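# Hang the ball-filled shallow basket on the stand's peg

## Task

Get the shallow basket hanging from the stand's peg by its cord handle. The task counts as failed unless all of the balls are inside the basket when it finishes.

## Robot and tools

Robot: two arms, left_arm and right_arm, each with a parallel two-finger gripper. Scene frame: origin at table-top height, halfway between the nominal arm bases; +x points forward over the table, +z points up, and left_arm sits on the +y side. These names do not match the left and right of the images. Measured bases: left_arm at (-0.002, +0.246, +0.012) m, right_arm at (+0.026, -0.339, +0.021) m, each turned very slightly about z. A camera stand is fixed behind the arms. Loose objects may occasionally get a brief shove from outside.

Frames: each arm reports its hand pose, velocities and targets in its own base frame. The table and the fixed cameras use the scene frame. Every offset you send is measured along the axes of that arm's current Hand target. On the gripper, the fingers point along its +z and close along its y. end_effector_position is the spot between the pads, roughly 1 cm short of the fingertips.

execute_actions(actions, cameras): actions is a list of actions. Each action holds up to 15 rows, and each row is one 1/30 s control step. If an action has fewer than 15 rows, its final row repeats until 15 steps have run. A row is a single list of 14 numbers covering both arms, each in [-1, 1]: dx, dy, dz, rx, ry, rz, opening for left_arm, then the same seven for right_arm. The first six of each arm are an offset, not a pose. They count from the Hand target that arm had when the action began, so rows inside one action do not add up, but a later action or call starts from wherever the Hand target has moved to. Scale: 1.0 equals 0.6 m of translation or 180 degrees of rotation, and rx, ry, rz form one rotation vector. Opening is absolute: +1 is fully open (0.094 m), -1 is closed. Six zeros re-command the current Hand target, and you must always give each gripper the opening you want it to have. Images come back only when actions is empty or when cameras names them (["all"], a list of names, or [] for none).

move(target, speed, blend, opening_speed, grip_force, blocking, cameras): drives each gripper in a straight line. target is either one 14-number row or a list of up to 15 rows, laid out and scaled as above. Every row is an offset from the Hand targets at the start of the move, not from the previous row. speed is in m/s, from 0.002 to 2.9, default 0.25; rotation is capped at twice that value in rad/s. Give one value overall or one per target. blend, in metres, rounds off corners between listed targets; 0 means a full stop at each. opening_speed is the rate the commanded opening changes, in units per second on the -1..1 scale, at least 0.2. grip_force is the force limit per finger pad in newtons, 10 to 50. Give one value or one per arm. It stays in effect afterwards, and values below 50 make the fingers close slowly. blocking=false returns after about 0.5 s while the motion keeps going. Each move lasts at least 0.5 s and at most 10 s. It does not avoid obstacles or the other arm. Faster moves overshoot and stray more and hit harder. The result adds a move: line giving the ending (done, off_target, moving, held, fault) and any limits (paced = the command was clipped, held = steps were withheld).

wait(seconds 0 to 10) lets time pass while the last commands are held. stop brakes a running move. zoom_image(camera, region [x0, y0, x1, y1] in pixels, at most 504 by 504) enlarges part of that camera's newest image. finished_scene(scene) ends the scene and cannot be undone; the goal must then hold without the robot touching anything.

Cameras: cam_high, cam_low, cam_left_wrist, cam_right_wrist, each 672x504. Calibration data (K, distortion, world-to-camera transform) is given for each. The wrist camera poses come from joint readings and can lag a little while the arm moves.

Result lines: end_effector_position (m) and end_effector_quat_wxyz, in the base frame; Hand target, the last commanded pose after clipping, which the next offsets start from; Tool commands; grip_measured, the measured opening on the same -1..1 scale, which can read slightly wide when empty and a few thousandths narrower than a firmly gripped part; Joint positions, whose last number per arm is the opening in metres; Joint velocities, which may read within noise; and Joint torques, where positive means toward a larger joint value and the first three wrap at ±28 N m. A MOTOR HOT line appears at 75 °C. At 90 °C the arm folds up and stays idle, and at 100 °C it collapses.

Behaviour: each control step clips the commanded orientation to within 40 degrees of the current one. Friction and load can leave the hand a few cm short of its target. Waiting does not fix this; resend zeros, or send the remaining gap as an offset. An arm that is blocked keeps pushing until you command its target back out past the contact. Joint limits in rad: waist -2.618 to 3.054, shoulder 0 to 3.142, elbow 0 to 3.142 (straight at 2.901), wrist pitch ±1.571, wrist yaw ±1.571, wrist roll ±2.094.

Avoid: dropping the basket or spilling balls; releasing anything that is still moving; hitting the table, the stand or the peg; any contact between the two arms, or one gripper closing on the other; strain on an arm's camera cable; anything leaving the table; paths that pass close to an arm's own base; and holding loads, stretched poses or unreachable targets for long, since these heat the motors. Close slowly on items that can deform.

Each tool is called as name(argument=value, ...) on one line, values as JSON.

## Session

execute_actions(actions=[])

zoom_image(camera="cam_high", region=[210, 120, 490, 330])

Scene clock: 0.00 s.
left_arm: end_effector_position=(+0.4042, +0.0118, +0.1243) grip_measured=+1.000 end_effector_quat_wxyz=(+0.631, -0.032, +0.773, +0.058) | right_arm: end_effector_position=(+0.4089, -0.0214, +0.1077) grip_measured=+1.000 end_effector_quat_wxyz=(+0.600, +0.074, +0.795, -0.056)
Joint positions: left_arm=[-0.055 1.567 0.35 1.016 -0.184 0.013 0.094] | right_arm=[0.04 1.59 0.397 0.91 0.216 0.063 0.094]
Joint velocities: within noise
Joint torques (N m): no reading
Heat: left arm: 31 °C; right arm: 33 °C.
Hand target: left_arm +0.4071, +0.0118, +0.1353; +0.644, -0.034, +0.762, +0.057 | right_arm +0.4123, -0.0216, +0.1187; +0.613, +0.076, +0.785, -0.055
Tool commands: left_gripper/opening=+1.0 right_gripper/opening=+1.0
camera_calibration:
cam_left_wrist: T_world_to_cam=[[0.0673055, -0.985154, -0.157928, 0.00645794], [-0.773463, 0.0484696, -0.631986, 0.398027], [0.630258, 0.164688, -0.758718, -0.0588704], [0, 0, 0, 1]] pos_world=[0.344528, -0.00323493, 0.207902]
cam_right_wrist: T_world_to_cam=[[-0.267352, -0.958028, -0.103467, 0.099331], [-0.784512, 0.278754, -0.553928, 0.389387], [0.559521, -0.0669224, -0.82611, -0.0412862], [0, 0, 0, 1]] pos_world=[0.355135, -0.0161441, 0.191863]

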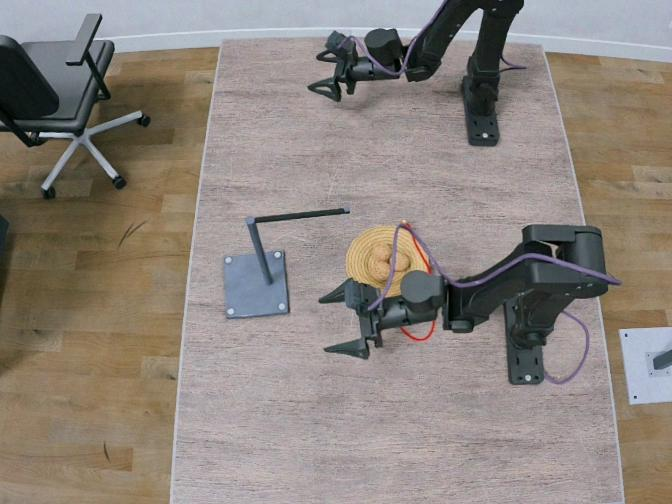

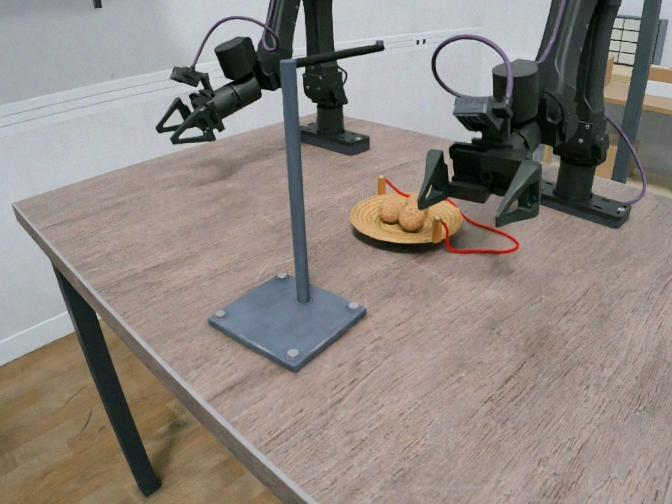

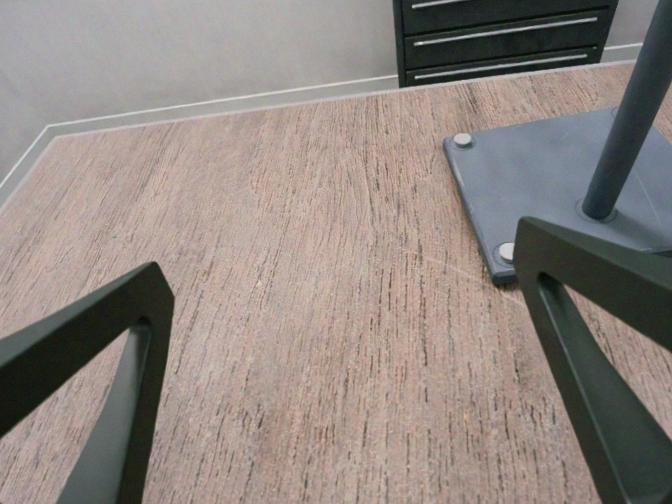

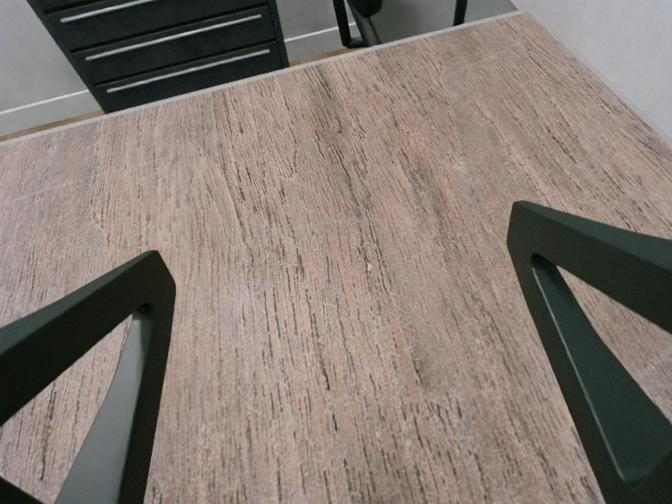

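Scaled by 1.800.

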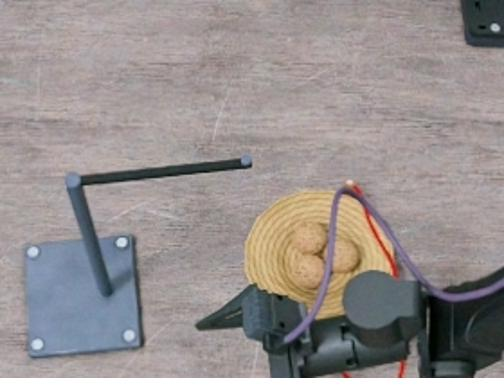

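move(target=[[-0.2,0,-0.03,0,0,0,1,0,0,0,0,0,0,1],[-0.2,0.33,0.01,0,0,0,1,0,0,0,0,0,0,1]], cameras=["cam_high","cam_low"], blend=[0.04,0])

zoom_image(camera="cam_high", region=[230, 180, 490, 375])

zoom_image(camera="cam_low", region=[330, 150, 530, 280])

Scene clock: 2.57 s.
left_arm: end_effector_position=(+0.4010, +0.2041, +0.2454) grip_measured=+1.000 end_effector_quat_wxyz=(+0.631, -0.049, +0.772, +0.048) | right_arm: end_effector_position=(+0.4089, -0.0214, +0.1077) grip_measured=+1.000 end_effector_quat_wxyz=(+0.600, +0.074, +0.795, -0.056)
Joint positions: left_arm=[0.668 1.425 0.851 0.344 0.516 0.127 0.094] | right_arm=[0.04 1.59 0.397 0.91 0.216 0.063 0.094]
Joint torques (N m): left_arm=[-0.29 -5.61 10.26 2.18 0.12 0.11] | right_arm=[-0.17 -8.24 5.45 1.79 0.05 -0.01]
Heat: left arm: 31 °C; right arm: 34 °C.
Hand target: left_arm +0.4084, +0.2064, +0.2608; +0.644, -0.034, +0.762, +0.057 | right_arm +0.4123, -0.0216, +0.1187; +0.613, +0.076, +0.785, -0.055
Off the commanded pose: left_arm 0.017 m, 3 deg | right_arm 0.012 m, 2 deg.
move: off_target (left_arm, right_arm)
Images, in order (width x height): cam_high 672x504, cam_low 672x504.

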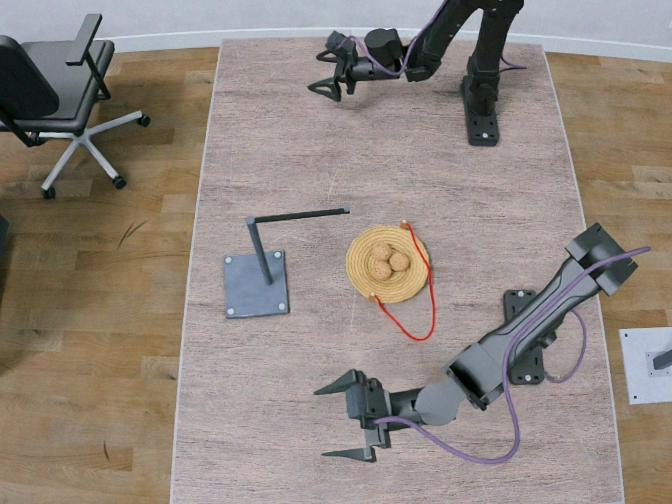

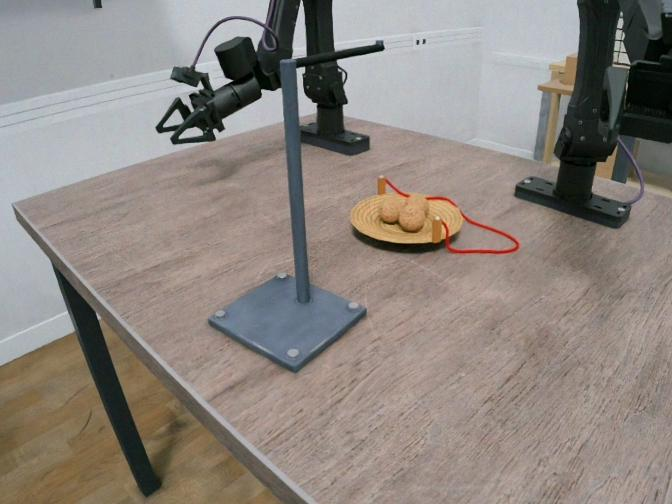

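Scaled by 1.938.

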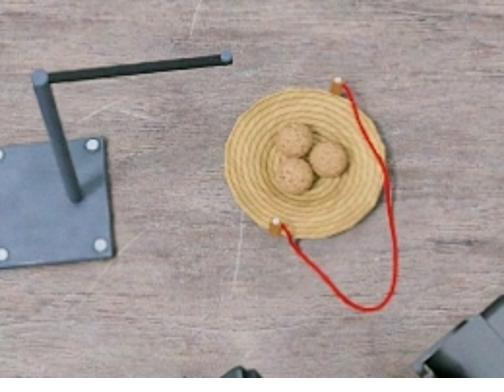

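Scaled by 2.520.

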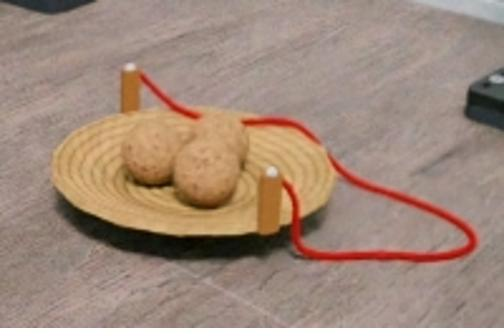

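move(target=[0.2165,-0.363,-0.381,0.49,0.135,0.24,-0.2,0,0,0,0,0,0,1], cameras=["cam_high","cam_low","cam_left_wrist"])

Scene clock: 7.73 s.
left_arm: end_effector_position=(+0.1947, -0.0325, +0.1549) grip_measured=-0.198 end_effector_quat_wxyz=(+0.266, +0.644, +0.675, -0.243) | right_arm: end_effector_position=(+0.4089, -0.0214, +0.1077) grip_measured=+1.000 end_effector_quat_wxyz=(+0.600, +0.074, +0.795, -0.056)
Joint positions: left_arm=[0.437 1.408 1.073 -1.551 0.676 2.073 0.038] | right_arm=[0.04 1.59 0.397 0.91 0.216 0.063 0.094]
Joint torques (N m): left_arm=[-0.27 -7.51 4.19 -0.27 0.51 0.12] | right_arm=[-0.1 -8.24 5.5 1.7 0.01 -0.06]
Heat: left arm: 31 °C; right arm: 34 °C.
Hand target: left_arm +0.1902, -0.0366, +0.1612; +0.272, +0.653, +0.653, -0.271 | right_arm +0.4123, -0.0216, +0.1187; +0.613, +0.076, +0.785, -0.055
Off the commanded pose: left_arm 0.009 m, 4 deg | right_arm 0.012 m, 2 deg.
joint sent to its limit (left arm) — joint 4 (wrist pitch), lower limit; joint 6 (wrist roll), upper limit. The joint targets are off in orientation, not in position.
move: off_target (left_arm, right_arm)
camera_calibration:
cam_left_wrist: T_world_to_cam=[[-0.995877, 0.0571298, -0.0704608, 0.209046], [0.061224, 0.996473, -0.0573844, 0.0367943], [0.0669339, -0.0614617, -0.995863, 0.242773], [0, 0, 0, 1]] pos_world=[0.189682, -0.0336861, 0.258609]
Images, in order (width x height): cam_high 672x504, cam_low 672x504, cam_left_wrist 672x504.

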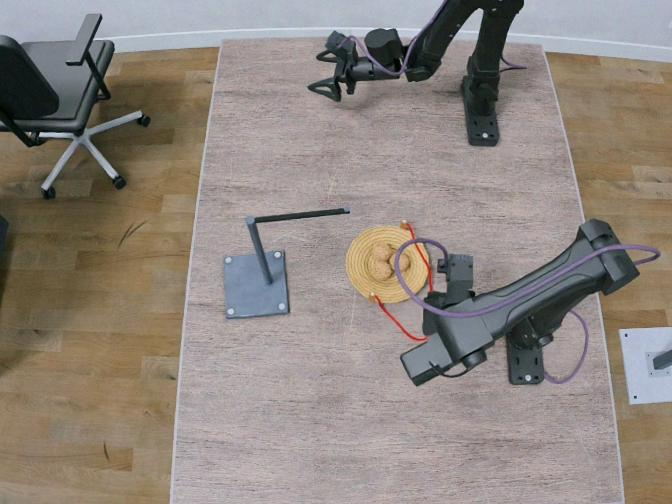

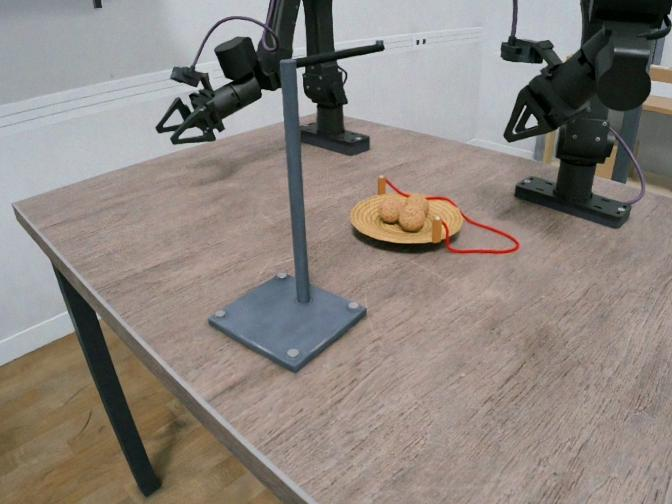

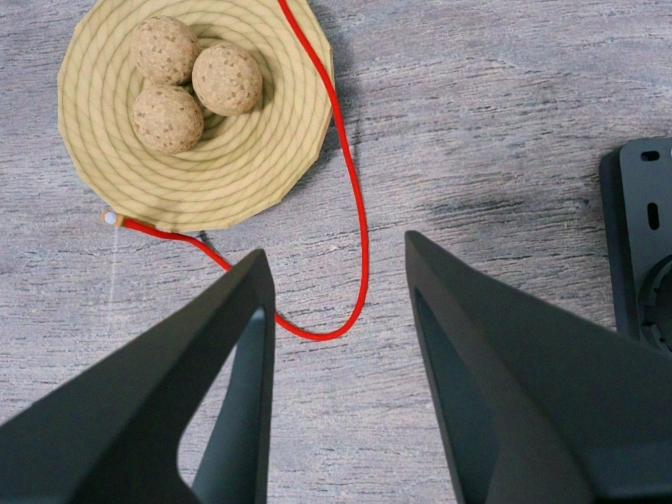

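move(target=[0.159,-0.003,0.1497,-0.0314,0,-0.0314,-0.2,0,0,0,0,0,0,1], cameras=["cam_left_wrist"], speed=0.15)

Scene clock: 10.17 s.
left_arm: end_effector_position=(+0.1881, -0.0280, +0.0296) grip_measured=-0.198 end_effector_quat_wxyz=(+0.278, +0.616, +0.697, -0.240) | right_arm: end_effector_position=(+0.4089, -0.0214, +0.1077) grip_measured=+1.000 end_effector_quat_wxyz=(+0.600, +0.074, +0.795, -0.056)
Joint positions: left_arm=[0.497 1.568 0.666 -0.991 0.694 2.062 0.038] | right_arm=[0.04 1.59 0.397 0.91 0.216 0.063 0.094]
Joint torques (N m): left_arm=[-0.06 -4.19 3.19 -0.12 0.66 -0.05] | right_arm=[-0.25 -8.12 5.37 1.76 0.08 -0.02]
Heat: left arm: 31 °C; right arm: 34 °C.
Hand target: left_arm +0.1886, -0.0330, +0.0302; +0.290, +0.606, +0.697, -0.252 | right_arm +0.4123, -0.0216, +0.1187; +0.613, +0.076, +0.785, -0.055
Off the commanded pose: left_arm 0.005 m, 2 deg | right_arm 0.012 m, 2 deg.
move: off_target (right_arm)
camera_calibration:
cam_left_wrist: T_world_to_cam=[[-0.997696, -0.0178655, -0.0654436, 0.191478], [-0.0128755, 0.997033, -0.0758919, 0.0399979], [0.0666053, -0.0748745, -0.994966, 0.118347], [0, 0, 0, 1]] pos_world=[0.18367, -0.0275972, 0.133317]
Images, in order (width x height): cam_left_wrist 672x504.

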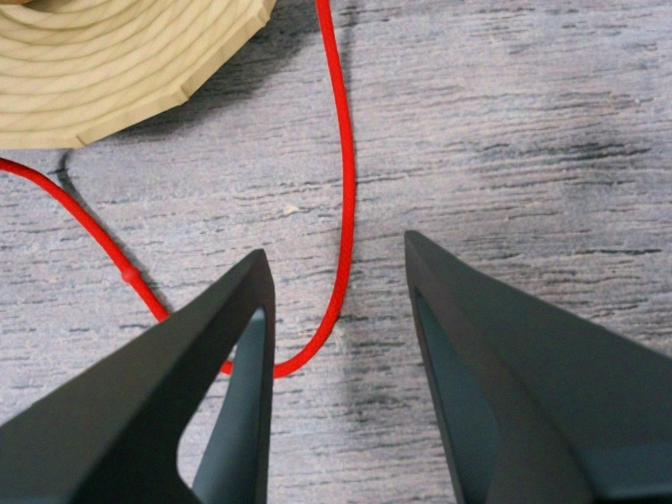

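move(target=[0.033,0,0.033,0,0,0,-0.2,0,0,0,0,0,0,1], speed=0.05)

move(target=[0.008,0,0.008,0,0,0,-0.2,0,0,0,0,0,0,1], speed=0.02, cameras=["cam_left_wrist"])

Scene clock: 11.70 s.
left_arm: end_effector_position=(+0.1887, -0.0279, +0.0016) grip_measured=-0.198 end_effector_quat_wxyz=(+0.279, +0.616, +0.697, -0.240) | right_arm: end_effector_position=(+0.4089, -0.0214, +0.1077) grip_measured=+1.000 end_effector_quat_wxyz=(+0.600, +0.074, +0.795, -0.056)
Joint positions: left_arm=[0.497 1.661 0.615 -0.846 0.695 2.062 0.038] | right_arm=[0.04 1.59 0.397 0.91 0.216 0.063 0.094]
Joint torques (N m): left_arm=[-0.1 -4.46 2.71 -0.11 0.65 -0.06] | right_arm=[-0.08 -8.12 5.3 1.79 0.03 -0.03]
Heat: left arm: 31 °C; right arm: 34 °C.
Hand target: left_arm +0.1886, -0.0331, +0.0023; +0.290, +0.606, +0.697, -0.252 | right_arm +0.4123, -0.0216, +0.1187; +0.613, +0.076, +0.785, -0.055
Off the commanded pose: left_arm 0.005 m, 2 deg | right_arm 0.012 m, 2 deg.
move: off_target (right_arm)

Scene clock: 12.50 s.
left_arm: end_effector_position=(+0.1899, -0.0302, -0.0005) grip_measured=-0.198 end_effector_quat_wxyz=(+0.287, +0.611, +0.696, -0.245) | right_arm: end_effector_position=(+0.4089, -0.0214, +0.1077) grip_measured=+1.000 end_effector_quat_wxyz=(+0.600, +0.074, +0.795, -0.056)
Joint positions: left_arm=[0.498 1.68 0.61 -0.828 0.715 2.062 0.038] | right_arm=[0.04 1.59 0.397 0.91 0.216 0.063 0.094]
Joint torques (N m): left_arm=[-0.14 -3.99 2.22 0.09 0.45 -0.06] | right_arm=[-0.06 -8.23 5.48 1.83 0.1 -0.07]
Heat: left arm: 31 °C; right arm: 34 °C.
Hand target: left_arm +0.1886, -0.0332, -0.0045; +0.290, +0.606, +0.697, -0.252 | right_arm +0.4123, -0.0216, +0.1187; +0.613, +0.076, +0.785, -0.055
Off the commanded pose: left_arm 0.005 m, 1 deg | right_arm 0.012 m, 2 deg.
move: off_target (right_arm)
camera_calibration:
cam_left_wrist: T_world_to_cam=[[-0.997242, -0.02642, -0.0693618, 0.190879], [-0.0197134, 0.99522, -0.0956529, 0.041234], [0.0715574, -0.0940217, -0.992995, 0.0865691], [0, 0, 0, 1]] pos_world=[0.184971, -0.0278544, 0.103147]
Images, in order (width x height): cam_left_wrist 672x504.

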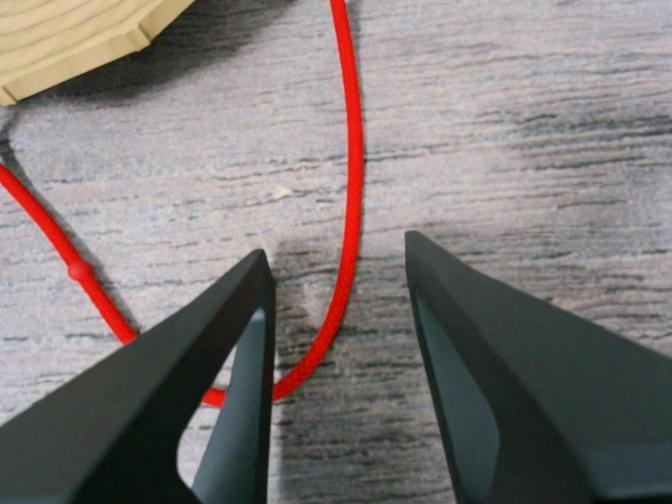

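move(target=[0,0,0,0,0,0,-1,0,0,0,0,0,0,1], opening_speed=1)

move(target=[-0.045,0,-0.045,0,0,0,-1,0,0,0,0,0,0,1], speed=0.08, cameras=["cam_low","cam_left_wrist"])

Scene clock: 13.73 s.
left_arm: end_effector_position=(+0.1926, -0.0299, -0.0003) grip_measured=-0.952 end_effector_quat_wxyz=(+0.292, +0.612, +0.695, -0.241) | right_arm: end_effector_position=(+0.4089, -0.0214, +0.1077) grip_measured=+1.000 end_effector_quat_wxyz=(+0.600, +0.074, +0.795, -0.056)
Joint positions: left_arm=[0.498 1.68 0.61 -0.816 0.723 2.062 0.002] | right_arm=[0.04 1.59 0.397 0.91 0.216 0.063 0.094]
Joint torques (N m): left_arm=[-0.16 -4.03 2.22 -0.01 0.39 -0.06] | right_arm=[0.13 -8.31 5.45 1.81 0.08 -0.03]
Heat: left arm: 31 °C; right arm: 34 °C.
Hand target: left_arm +0.1886, -0.0331, -0.0045; +0.290, +0.606, +0.697, -0.252 | right_arm +0.4123, -0.0216, +0.1187; +0.613, +0.076, +0.785, -0.055
Off the commanded pose: left_arm 0.007 m, 1 deg | right_arm 0.012 m, 2 deg.
move: off_target (right_arm)

Scene clock: 14.97 s.
left_arm: end_effector_position=(+0.1801, -0.0346, +0.0240) grip_measured=-0.952 end_effector_quat_wxyz=(+0.276, +0.602, +0.700, -0.265) | right_arm: end_effector_position=(+0.4089, -0.0214, +0.1077) grip_measured=+1.000 end_effector_quat_wxyz=(+0.600, +0.074, +0.795, -0.056)
Joint positions: left_arm=[0.498 1.599 0.641 -0.987 0.709 2.058 0.002] | right_arm=[0.04 1.59 0.397 0.91 0.216 0.063 0.094]
Joint torques (N m): left_arm=[-0.16 -7.83 5.65 -0.39 0.52 -0.01] | right_arm=[-0.03 -8.21 5.42 1.8 0.02 0.02]
Heat: left arm: 31 °C; right arm: 34 °C.
Hand target: left_arm +0.1885, -0.0331, +0.0336; +0.290, +0.606, +0.697, -0.252 | right_arm +0.4123, -0.0216, +0.1187; +0.613, +0.076, +0.785, -0.055
Off the commanded pose: left_arm 0.013 m, 2 deg | right_arm 0.012 m, 2 deg.
move: off_target (left_arm, right_arm)
camera_calibration:
cam_left_wrist: T_world_to_cam=[[-0.999349, -0.0279319, -0.0228237, 0.181878], [-0.0251999, 0.993356, -0.11229, 0.0490964], [0.0258085, -0.111641, -0.993413, 0.118775], [0, 0, 0, 1]] pos_world=[0.179932, -0.0304297, 0.127657]
Images, in order (width x height): cam_low 672x504, cam_left_wrist 672x504.

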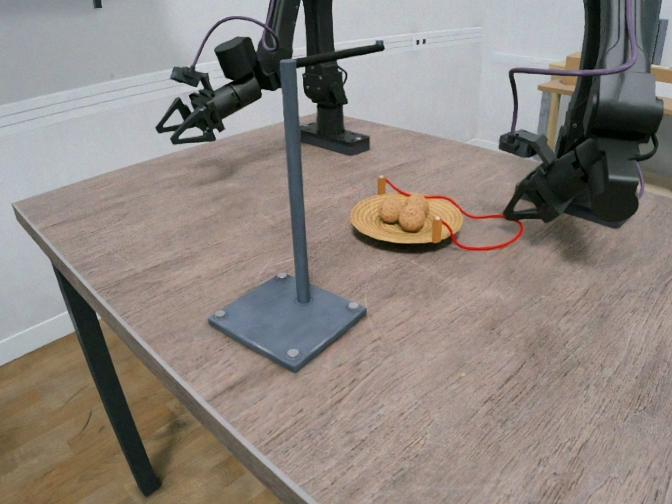

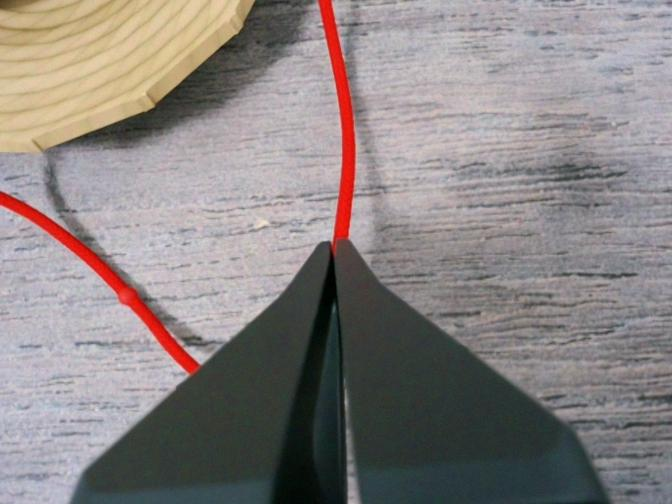

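move(target=[0.035,0,0.035,0,0,0,-1,0,0,0,0,0,0,1], speed=0.08)

move(target=[[0,0,0,0,0,0,-0.3,0,0,0,0,0,0,1],[-0.034,0,-0.026,0,0.139,0,-0.3,0,0,0,0,0,0,1]], speed=0.1, cameras=["cam_left_wrist"])

Scene clock: 16.50 s.
left_arm: end_effector_position=(+0.1893, -0.0292, +0.0044) grip_measured=-0.952 end_effector_quat_wxyz=(+0.284, +0.612, +0.697, -0.243) | right_arm: end_effector_position=(+0.4089, -0.0214, +0.1077) grip_measured=+1.000 end_effector_quat_wxyz=(+0.600, +0.074, +0.795, -0.056)
Joint positions: left_arm=[0.498 1.655 0.617 -0.855 0.707 2.058 0.002] | right_arm=[0.04 1.59 0.397 0.91 0.216 0.063 0.094]
Joint torques (N m): left_arm=[-0.16 -4.48 2.78 -0.08 0.54 -0.02] | right_arm=[0.18 -8.12 5.37 1.8 0.09 -0.03]
Heat: left arm: 31 °C; right arm: 34 °C.
Hand target: left_arm +0.1885, -0.0332, +0.0039; +0.290, +0.606, +0.697, -0.252 | right_arm +0.4123, -0.0216, +0.1187; +0.613, +0.076, +0.785, -0.055
Off the commanded pose: left_arm 0.004 m, 1 deg | right_arm 0.012 m, 2 deg.
move: off_target (right_arm)

Scene clock: 20.00 s.
left_arm: end_effector_position=(+0.1770, -0.0353, +0.0169) grip_measured=-0.303 end_effector_quat_wxyz=(+0.112, +0.644, +0.746, -0.129) | right_arm: end_effector_position=(+0.4089, -0.0214, +0.1077) grip_measured=+1.000 end_effector_quat_wxyz=(+0.600, +0.074, +0.795, -0.056)
Joint positions: left_arm=[0.137 1.339 0.609 -0.888 0.34 1.57 0.033] | right_arm=[0.04 1.59 0.397 0.91 0.216 0.063 0.094]
Joint torques (N m): left_arm=[-0.39 -6.34 7.88 0.22 0.3 -0.06] | right_arm=[0.14 -8.28 5.35 1.79 0.06 -0.05]
Heat: left arm: 31 °C; right arm: 34 °C.
Hand target: left_arm +0.1890, -0.0364, +0.0294; +0.132, +0.646, +0.743, -0.115 | right_arm +0.4123, -0.0216, +0.1187; +0.613, +0.076, +0.785, -0.055
Off the commanded pose: left_arm 0.017 m, 3 deg | right_arm 0.012 m, 2 deg.
move: off_target (left_arm, right_arm)
camera_calibration:
cam_left_wrist: T_world_to_cam=[[-0.999152, -0.0163532, 0.0377849, 0.177941], [-0.00332793, 0.94681, 0.321776, 0.0360052], [-0.0410371, 0.321378, -0.946062, 0.138137], [0, 0, 0, 1]] pos_world=[0.183579, -0.0755742, 0.112377]
Images, in order (width x height): cam_left_wrist 672x504.

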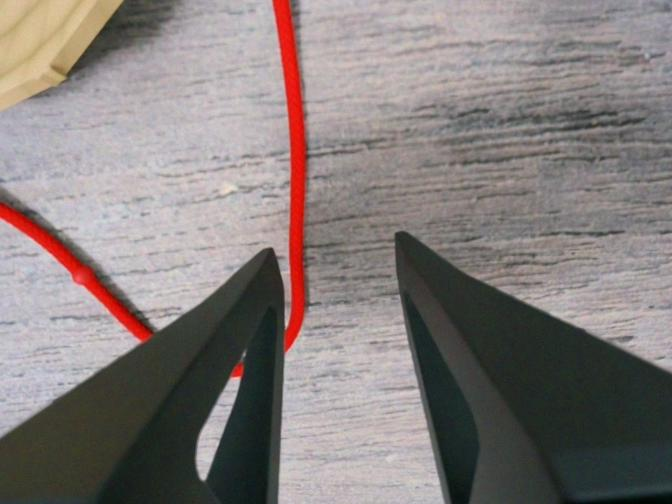

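move(target=[0.018,0.003,0.05,0,0,0,-0.3,0,0,0,0,0,0,1], speed=0.05)

move(target=[0.004,0,0.011,0,0,0,-0.3,0,0,0,0,0,0,1], speed=0.02, cameras=["cam_left_wrist"])

Scene clock: 21.63 s.
left_arm: end_effector_position=(+0.1926, -0.0328, +0.0001) grip_measured=-0.303 end_effector_quat_wxyz=(+0.131, +0.648, +0.743, -0.106) | right_arm: end_effector_position=(+0.4089, -0.0214, +0.1077) grip_measured=+1.000 end_effector_quat_wxyz=(+0.600, +0.074, +0.795, -0.056)
Joint positions: left_arm=[0.137 1.389 0.571 -0.741 0.338 1.569 0.033] | right_arm=[0.04 1.59 0.397 0.91 0.216 0.063 0.094]
Joint torques (N m): left_arm=[-0.44 -3.43 4.03 0.58 0.32 -0.07] | right_arm=[0.01 -8.27 5.22 1.79 0.05 -0.04]
Heat: left arm: 31 °C; right arm: 34 °C.
Hand target: left_arm +0.1909, -0.0363, -0.0024; +0.132, +0.646, +0.743, -0.115 | right_arm +0.4123, -0.0216, +0.1187; +0.613, +0.076, +0.785, -0.055
Off the commanded pose: left_arm 0.005 m, 1 deg | right_arm 0.012 m, 2 deg.
move: off_target (right_arm)

Scene clock: 22.43 s.
left_arm: end_effector_position=(+0.1934, -0.0344, -0.0015) grip_measured=-0.302 end_effector_quat_wxyz=(+0.134, +0.647, +0.743, -0.109) | right_arm: end_effector_position=(+0.4089, -0.0214, +0.1077) grip_measured=+1.000 end_effector_quat_wxyz=(+0.600, +0.074, +0.795, -0.056)
Joint positions: left_arm=[0.137 1.398 0.567 -0.727 0.348 1.568 0.033] | right_arm=[0.04 1.59 0.397 0.91 0.216 0.063 0.094]
Joint torques (N m): left_arm=[-0.42 -2.55 2.88 0.83 0.22 -0.06] | right_arm=[-0.12 -8.35 5.31 1.75 0.06 0.02]
Heat: left arm: 31 °C; right arm: 35 °C.
Hand target: left_arm +0.1908, -0.0363, -0.0095; +0.132, +0.646, +0.743, -0.115 | right_arm +0.4123, -0.0216, +0.1187; +0.613, +0.076, +0.785, -0.055
Off the commanded pose: left_arm 0.009 m, 1 deg | right_arm 0.012 m, 2 deg.
move: off_target (right_arm)
camera_calibration:
cam_left_wrist: T_world_to_cam=[[-0.9996, -0.0175045, -0.0222315, 0.195049], [-0.0237266, 0.946617, 0.321485, 0.0450393], [0.0154173, 0.321884, -0.946654, 0.110136], [0, 0, 0, 1]] pos_world=[0.194342, -0.0746719, 0.0941177]
Images, in order (width x height): cam_left_wrist 672x504.

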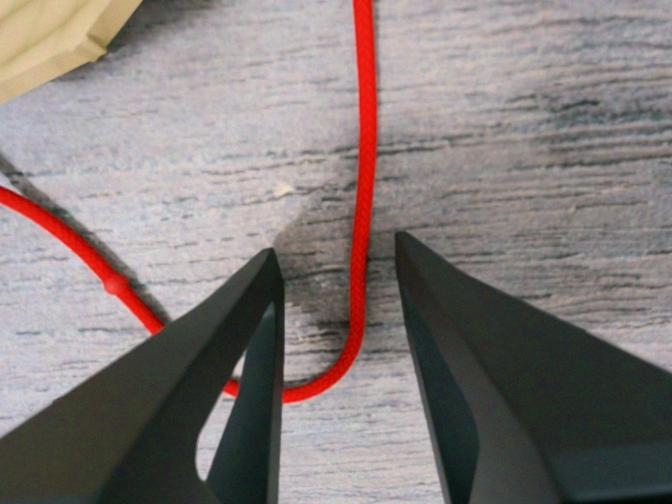

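move(target=[0,0,0,0,0,0,-1,0,0,0,0,0,0,1], opening_speed=1)

move(target=[-0.03,0,-0.08,0,0,0,-1,0,0,0,0,0,0,1], speed=0.08, cameras=["cam_left_wrist"])

Scene clock: 23.50 s.
left_arm: end_effector_position=(+0.1963, -0.0351, -0.0014) grip_measured=-0.938 end_effector_quat_wxyz=(+0.141, +0.647, +0.742, -0.107) | right_arm: end_effector_position=(+0.4089, -0.0214, +0.1077) grip_measured=+1.000 end_effector_quat_wxyz=(+0.600, +0.074, +0.795, -0.056)
Joint positions: left_arm=[0.137 1.398 0.565 -0.713 0.354 1.568 0.003] | right_arm=[0.04 1.59 0.397 0.91 0.216 0.063 0.094]
Joint torques (N m): left_arm=[-0.43 -2.56 3.06 0.71 0.16 -0.06] | right_arm=[-0.29 -8.28 5.39 1.79 0.03 -0.03]
Heat: left arm: 31 °C; right arm: 35 °C.
Hand target: left_arm +0.1909, -0.0364, -0.0094; +0.132, +0.646, +0.743, -0.115 | right_arm +0.4123, -0.0216, +0.1187; +0.613, +0.076, +0.785, -0.055
Off the commanded pose: left_arm 0.010 m, 1 deg | right_arm 0.012 m, 2 deg.
move: off_target (right_arm)

Scene clock: 24.87 s.
left_arm: end_effector_position=(+0.1815, -0.0351, +0.0302) grip_measured=-0.941 end_effector_quat_wxyz=(+0.114, +0.644, +0.746, -0.126) | right_arm: end_effector_position=(+0.4089, -0.0214, +0.1077) grip_measured=+1.000 end_effector_quat_wxyz=(+0.600, +0.074, +0.795, -0.056)
Joint positions: left_arm=[0.134 1.323 0.657 -0.944 0.34 1.564 0.003] | right_arm=[0.04 1.59 0.397 0.91 0.216 0.063 0.094]
Joint torques (N m): left_arm=[-0.38 -6.27 7.58 0.27 0.31 -0.05] | right_arm=[-0.16 -8.4 5.22 1.79 0.05 0]
Heat: left arm: 31 °C; right arm: 35 °C.
Hand target: left_arm +0.1908, -0.0367, +0.0417; +0.132, +0.646, +0.743, -0.115 | right_arm +0.4123, -0.0216, +0.1187; +0.613, +0.076, +0.785, -0.055
Off the commanded pose: left_arm 0.015 m, 3 deg | right_arm 0.012 m, 2 deg.
move: off_target (left_arm, right_arm)
camera_calibration:
cam_left_wrist: T_world_to_cam=[[-0.999318, -0.0183143, 0.0320657, 0.182139], [-0.00696357, 0.946229, 0.323422, 0.0321963], [-0.0362647, 0.322978, -0.945711, 0.149984], [0, 0, 0, 1]] pos_world=[0.187678, -0.0755707, 0.125588]
Images, in order (width x height): cam_left_wrist 672x504.

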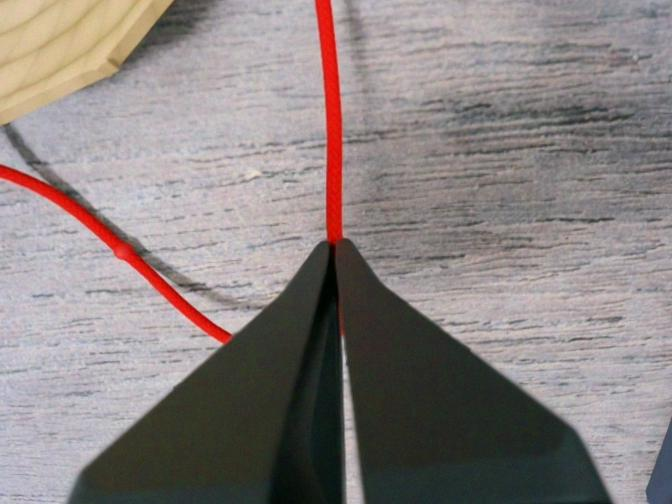

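move(target=[[-0.0575,0,-0.156,0,0,0,-1,0,0,0,0,0,0,1],[-0.276,0.143,-0.1615,-0.0169,-0.11,-0.029,-1,0,0,0,0,0,0,1]], speed=0.15, blend=[0.03,0], cameras=["cam_high","cam_low","cam_left_wrist"])

Scene clock: 28.97 s.
left_arm: end_effector_position=(+0.2843, -0.1387, +0.1794) grip_measured=-0.941 end_effector_quat_wxyz=(+0.251, +0.577, +0.750, -0.205) | right_arm: end_effector_position=(+0.4089, -0.0214, +0.1077) grip_measured=+1.000 end_effector_quat_wxyz=(+0.600, +0.074, +0.795, -0.056)
Joint positions: left_arm=[-0.123 1.46 1.255 -1.104 0.612 1.105 0.003] | right_arm=[0.04 1.59 0.397 0.91 0.216 0.063 0.094]
Joint torques (N m): left_arm=[-0.4 -5.27 8.9 1.07 0.6 -0.07] | right_arm=[-0.01 -8.21 5.27 1.83 0.04 -0.01]
Heat: left arm: 31 °C; right arm: 35 °C.
Hand target: left_arm +0.2928, -0.1457, +0.1898; +0.270, +0.579, +0.741, -0.210 | right_arm +0.4123, -0.0216, +0.1187; +0.613, +0.076, +0.785, -0.055
Off the commanded pose: left_arm 0.015 m, 2 deg | right_arm 0.012 m, 2 deg.
move: off_target (left_arm, right_arm)
camera_calibration:
cam_left_wrist: T_world_to_cam=[[-0.989752, -0.139797, -0.0291062, 0.269601], [-0.140269, 0.990002, 0.0148364, 0.182001], [0.0267411, 0.0187671, -0.999466, 0.277837], [0, 0, 0, 1]] pos_world=[0.284938, -0.147706, 0.282836]
Images, in order (width x height): cam_high 672x504, cam_low 672x504, cam_left_wrist 672x504.

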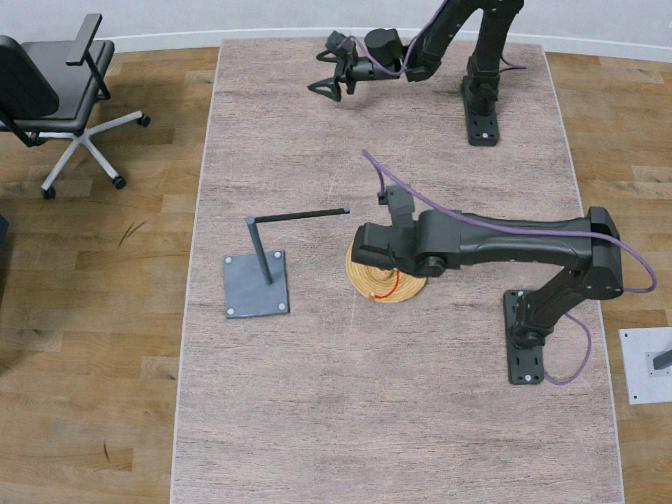

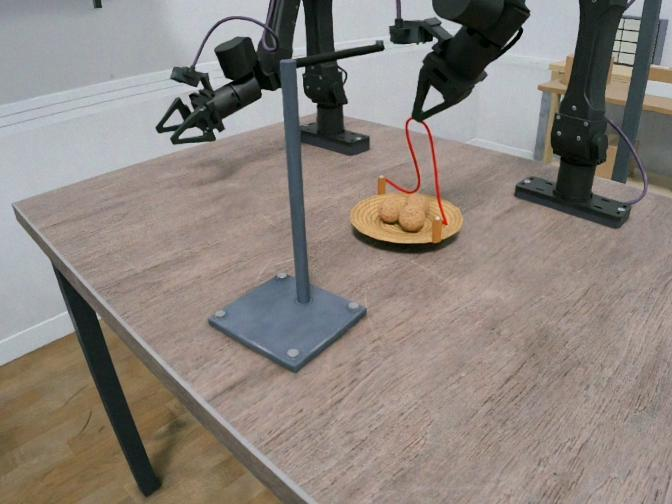

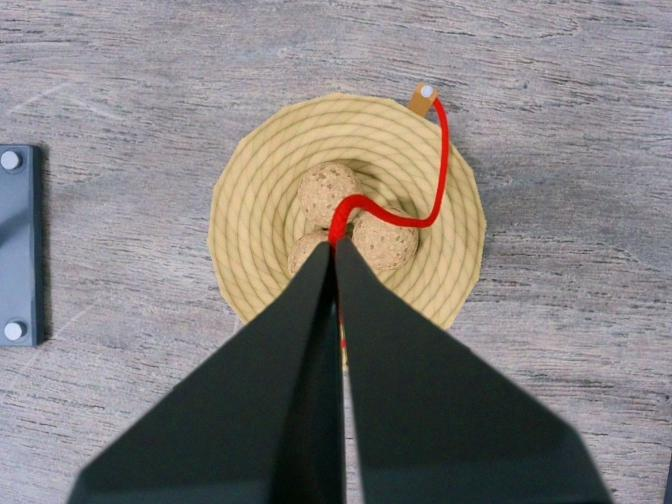

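move(target=[-0.0687,-0.003,-0.04,0,0,0,-1,0,0,0,0,0,0,1], speed=0.06, cameras=["cam_low","cam_left_wrist"])

zoom_image(camera="cam_low", region=[320, 60, 500, 270])

Scene clock: 30.70 s.
left_arm: end_effector_position=(+0.2906, -0.1575, +0.2268) grip_measured=-0.941 end_effector_quat_wxyz=(+0.261, +0.578, +0.745, -0.207) | right_arm: end_effector_position=(+0.4089, -0.0214, +0.1077) grip_measured=+1.000 end_effector_quat_wxyz=(+0.600, +0.074, +0.795, -0.056)
Joint positions: left_arm=[-0.182 1.49 1.458 -1.217 0.61 1.035 0.003] | right_arm=[0.04 1.59 0.397 0.91 0.216 0.063 0.094]
Joint torques (N m): left_arm=[-0.43 -5.41 8.92 0.96 0.44 -0.05] | right_arm=[-0.05 -8.25 5.41 1.76 0.1 -0.03]
Heat: left arm: 32 °C; right arm: 35 °C.
Hand target: left_arm +0.2949, -0.1619, +0.2347; +0.270, +0.579, +0.740, -0.210 | right_arm +0.4123, -0.0216, +0.1187; +0.613, +0.076, +0.785, -0.055
Off the commanded pose: left_arm 0.010 m, 1 deg | right_arm 0.012 m, 2 deg.
move: off_target (right_arm)
camera_calibration:
cam_left_wrist: T_world_to_cam=[[-0.989572, -0.137237, -0.0437335, 0.27823], [-0.137196, 0.990536, -0.00396041, 0.20425], [0.0438631, 0.00208093, -0.999035, 0.31772], [0, 0, 0, 1]] pos_world=[0.289415, -0.164795, 0.33039]
Images, in order (width x height): cam_low 672x504, cam_left_wrist 672x504.

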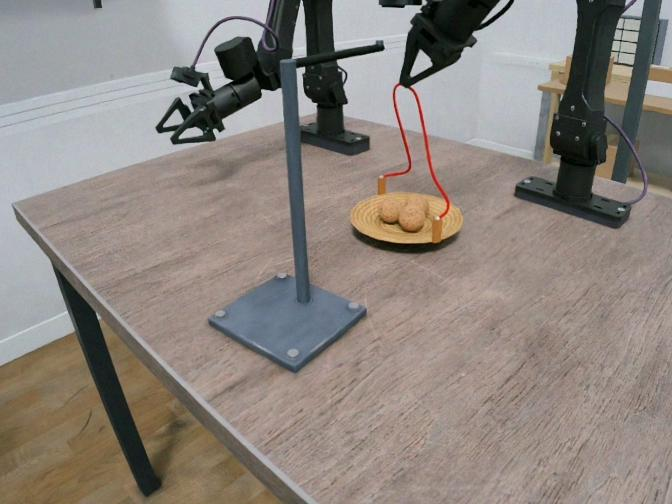

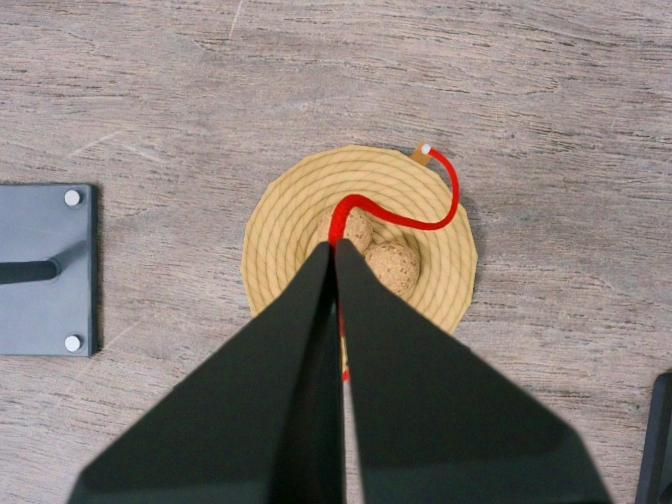

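Scaled by 2.400.

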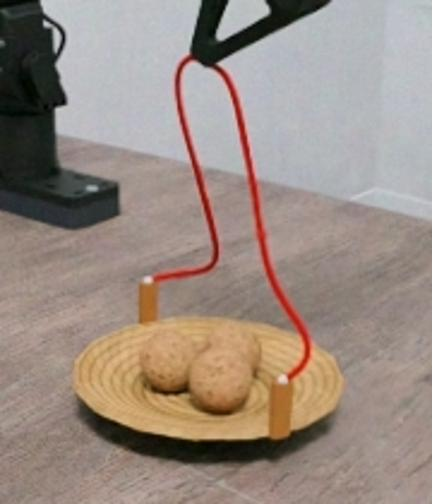

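move(target=[-0.0217,-0.007,-0.0365,0,0,0,-1,0,0,0,0,0,0,1], speed=0.04, cameras=["cam_low","cam_left_wrist"])

zoom_image(camera="cam_low", region=[320, 60, 500, 270])

Scene clock: 32.33 s.
left_arm: end_effector_position=(+0.2852, -0.1564, +0.2518) grip_measured=-0.941 end_effector_quat_wxyz=(+0.259, +0.577, +0.746, -0.207) | right_arm: end_effector_position=(+0.4089, -0.0214, +0.1077) grip_measured=+1.000 end_effector_quat_wxyz=(+0.600, +0.074, +0.795, -0.056)
Joint positions: left_arm=[-0.182 1.498 1.569 -1.325 0.609 1.035 0.003] | right_arm=[0.04 1.59 0.397 0.91 0.216 0.063 0.094]
Joint torques (N m): left_arm=[0.16 -5.31 8.72 0.94 0.47 0.02] | right_arm=[-0.01 -8.28 5.57 1.81 0.07 -0.07]
Heat: left arm: 32 °C; right arm: 35 °C.
Hand target: left_arm +0.2898, -0.1590, +0.2597; +0.269, +0.579, +0.741, -0.210 | right_arm +0.4123, -0.0216, +0.1187; +0.613, +0.076, +0.785, -0.055
Off the commanded pose: left_arm 0.010 m, 1 deg | right_arm 0.012 m, 2 deg.
move: off_target (right_arm)
camera_calibration:
cam_left_wrist: T_world_to_cam=[[-0.9897, -0.137636, -0.0393788, 0.27304], [-0.13767, 0.990476, -0.00186164, 0.202067], [0.03926, 0.0035788, -0.999223, 0.344518], [0, 0, 0, 1]] pos_world=[0.284521, -0.163796, 0.355378]
Images, in order (width x height): cam_low 672x504, cam_left_wrist 672x504.

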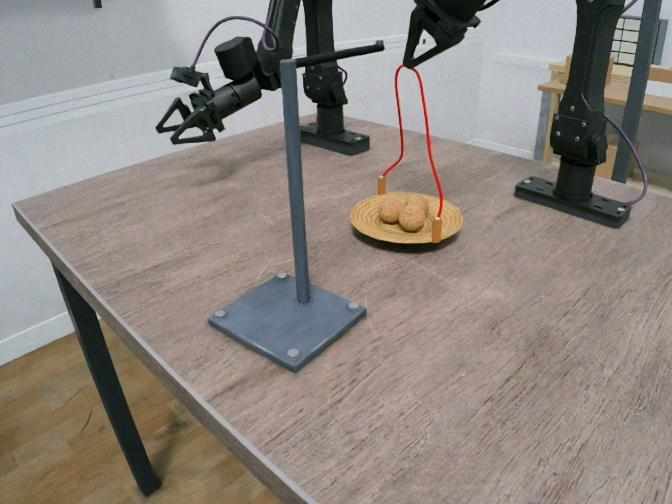

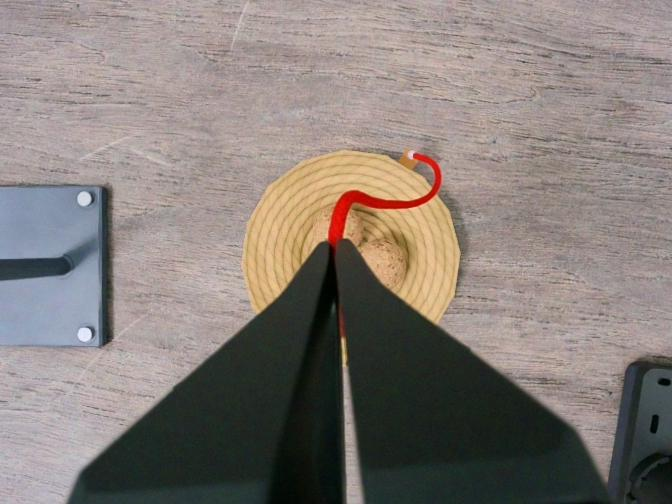

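Scaled by 2.400.

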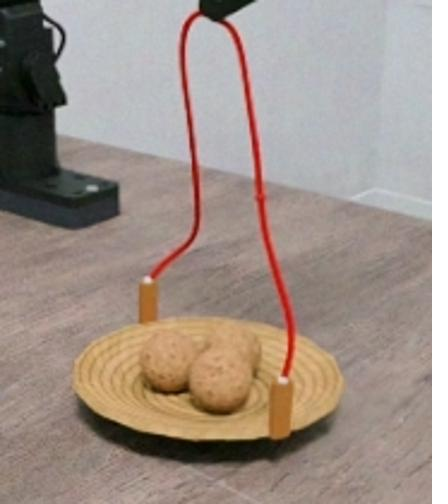

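move(target=[0,0,0,0,-0.139,0,-1,0,0,0,0,0,0,1], speed=0.1, cameras=["cam_low","cam_left_wrist"])

zoom_image(camera="cam_low", region=[320, 40, 500, 260])

Scene clock: 36.30 s.
left_arm: end_effector_position=(+0.2953, -0.1575, +0.2467) grip_measured=-0.941 end_effector_quat_wxyz=(+0.403, +0.517, +0.680, -0.329) | right_arm: end_effector_position=(+0.4089, -0.0214, +0.1077) grip_measured=+1.000 end_effector_quat_wxyz=(+0.600, +0.074, +0.795, -0.056)
Joint positions: left_arm=[-0.01 1.404 1.22 -0.946 1.039 1.034 0.003] | right_arm=[0.04 1.59 0.397 0.91 0.216 0.063 0.094]
Joint torques (N m): left_arm=[0.32 -9.24 5.23 1.25 0.75 -0.03] | right_arm=[-0.02 -8.21 5.31 1.79 0.08 -0.11]
Heat: left arm: 32 °C; right arm: 35 °C.
Hand target: left_arm +0.2899, -0.1589, +0.2598; +0.423, +0.519, +0.665, -0.330 | right_arm +0.4123, -0.0216, +0.1187; +0.613, +0.076, +0.785, -0.055
Off the commanded pose: left_arm 0.014 m, 3 deg | right_arm 0.012 m, 2 deg.
move: off_target (left_arm, right_arm)
camera_calibration:
cam_left_wrist: T_world_to_cam=[[-0.983955, -0.168602, -0.0583685, 0.28074], [-0.130811, 0.90418, -0.406628, 0.28876], [0.121334, -0.392469, -0.911727, 0.230747], [0, 0, 0, 1]] pos_world=[0.286011, -0.123197, 0.344182]
Images, in order (width x height): cam_low 672x504, cam_left_wrist 672x504.

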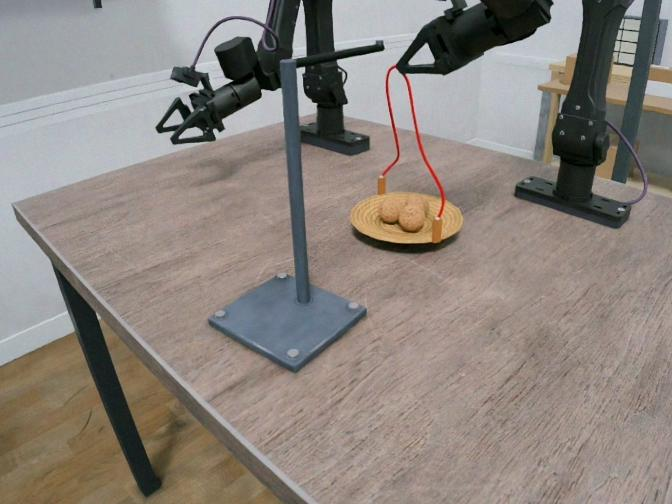

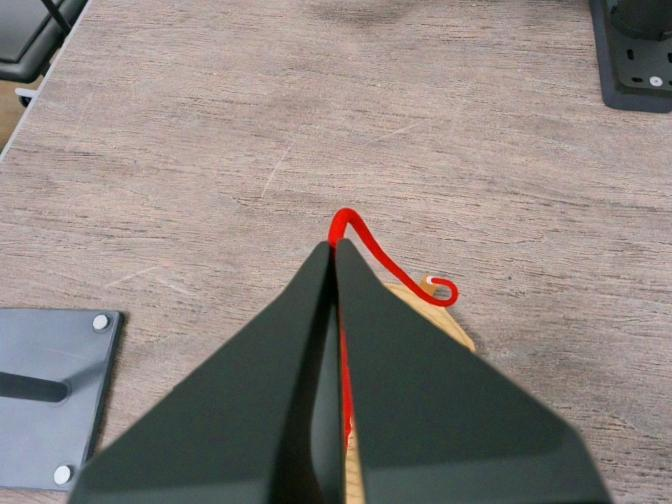

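Scaled by 2.291.

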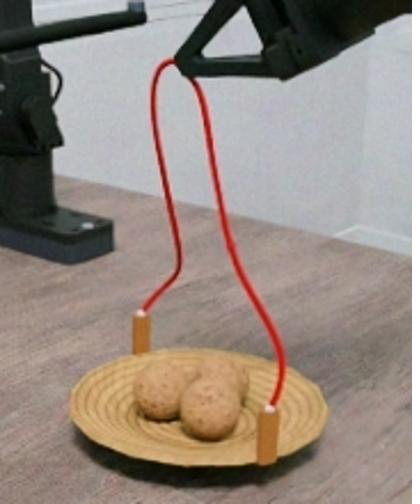

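move(target=[-0.026,-0.013,-0.023,0,0,0,-1,0,0,0,0,0,0,1], speed=0.04, cameras=["cam_low","cam_high"])

zoom_image(camera="cam_low", region=[320, 30, 500, 260])

Scene clock: 37.80 s.
left_arm: end_effector_position=(+0.2830, -0.1539, +0.2548) grip_measured=-0.941 end_effector_quat_wxyz=(+0.392, +0.507, +0.689, -0.339) | right_arm: end_effector_position=(+0.4089, -0.0214, +0.1077) grip_measured=+1.000 end_effector_quat_wxyz=(+0.600, +0.074, +0.795, -0.056)
Joint positions: left_arm=[0.004 1.378 1.238 -1.034 1.045 1.041 0.003] | right_arm=[0.04 1.59 0.397 0.91 0.216 0.063 0.094]
Joint torques (N m): left_arm=[0.42 -8.58 9.24 1 0.78 0.13] | right_arm=[0.02 -8.29 5.19 1.79 0.08 -0.07]
Heat: left arm: 32 °C; right arm: 35 °C.
Hand target: left_arm +0.2809, -0.1550, +0.2798; +0.423, +0.519, +0.665, -0.330 | right_arm +0.4123, -0.0216, +0.1187; +0.613, +0.076, +0.785, -0.055
Off the commanded pose: left_arm 0.025 m, 5 deg | right_arm 0.012 m, 2 deg.
move: off_target (left_arm, right_arm)
Images, in order (width x height): cam_high 672x504, cam_low 672x504.

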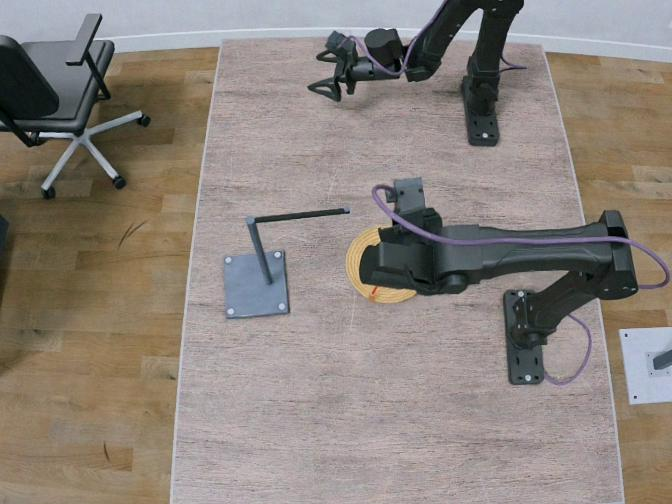

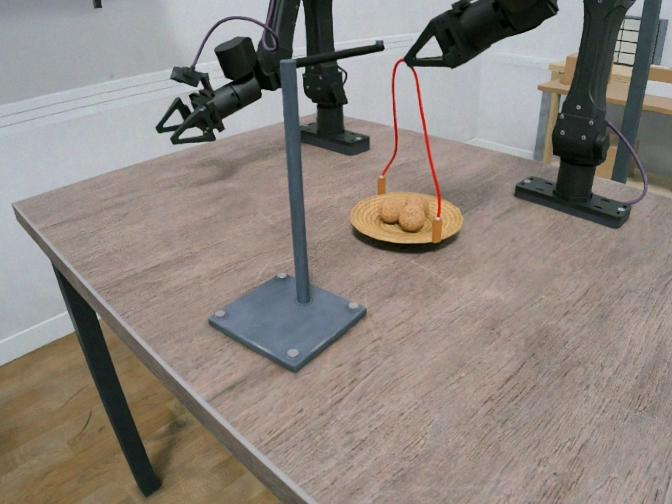

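Scaled by 2.191.

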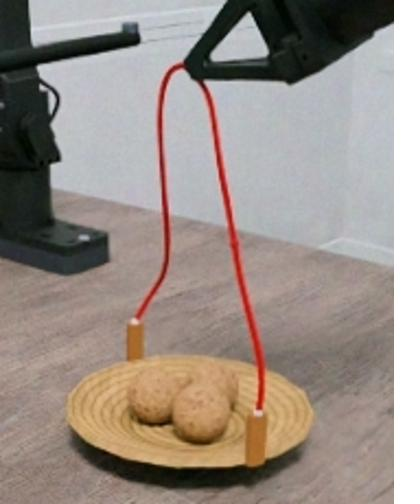

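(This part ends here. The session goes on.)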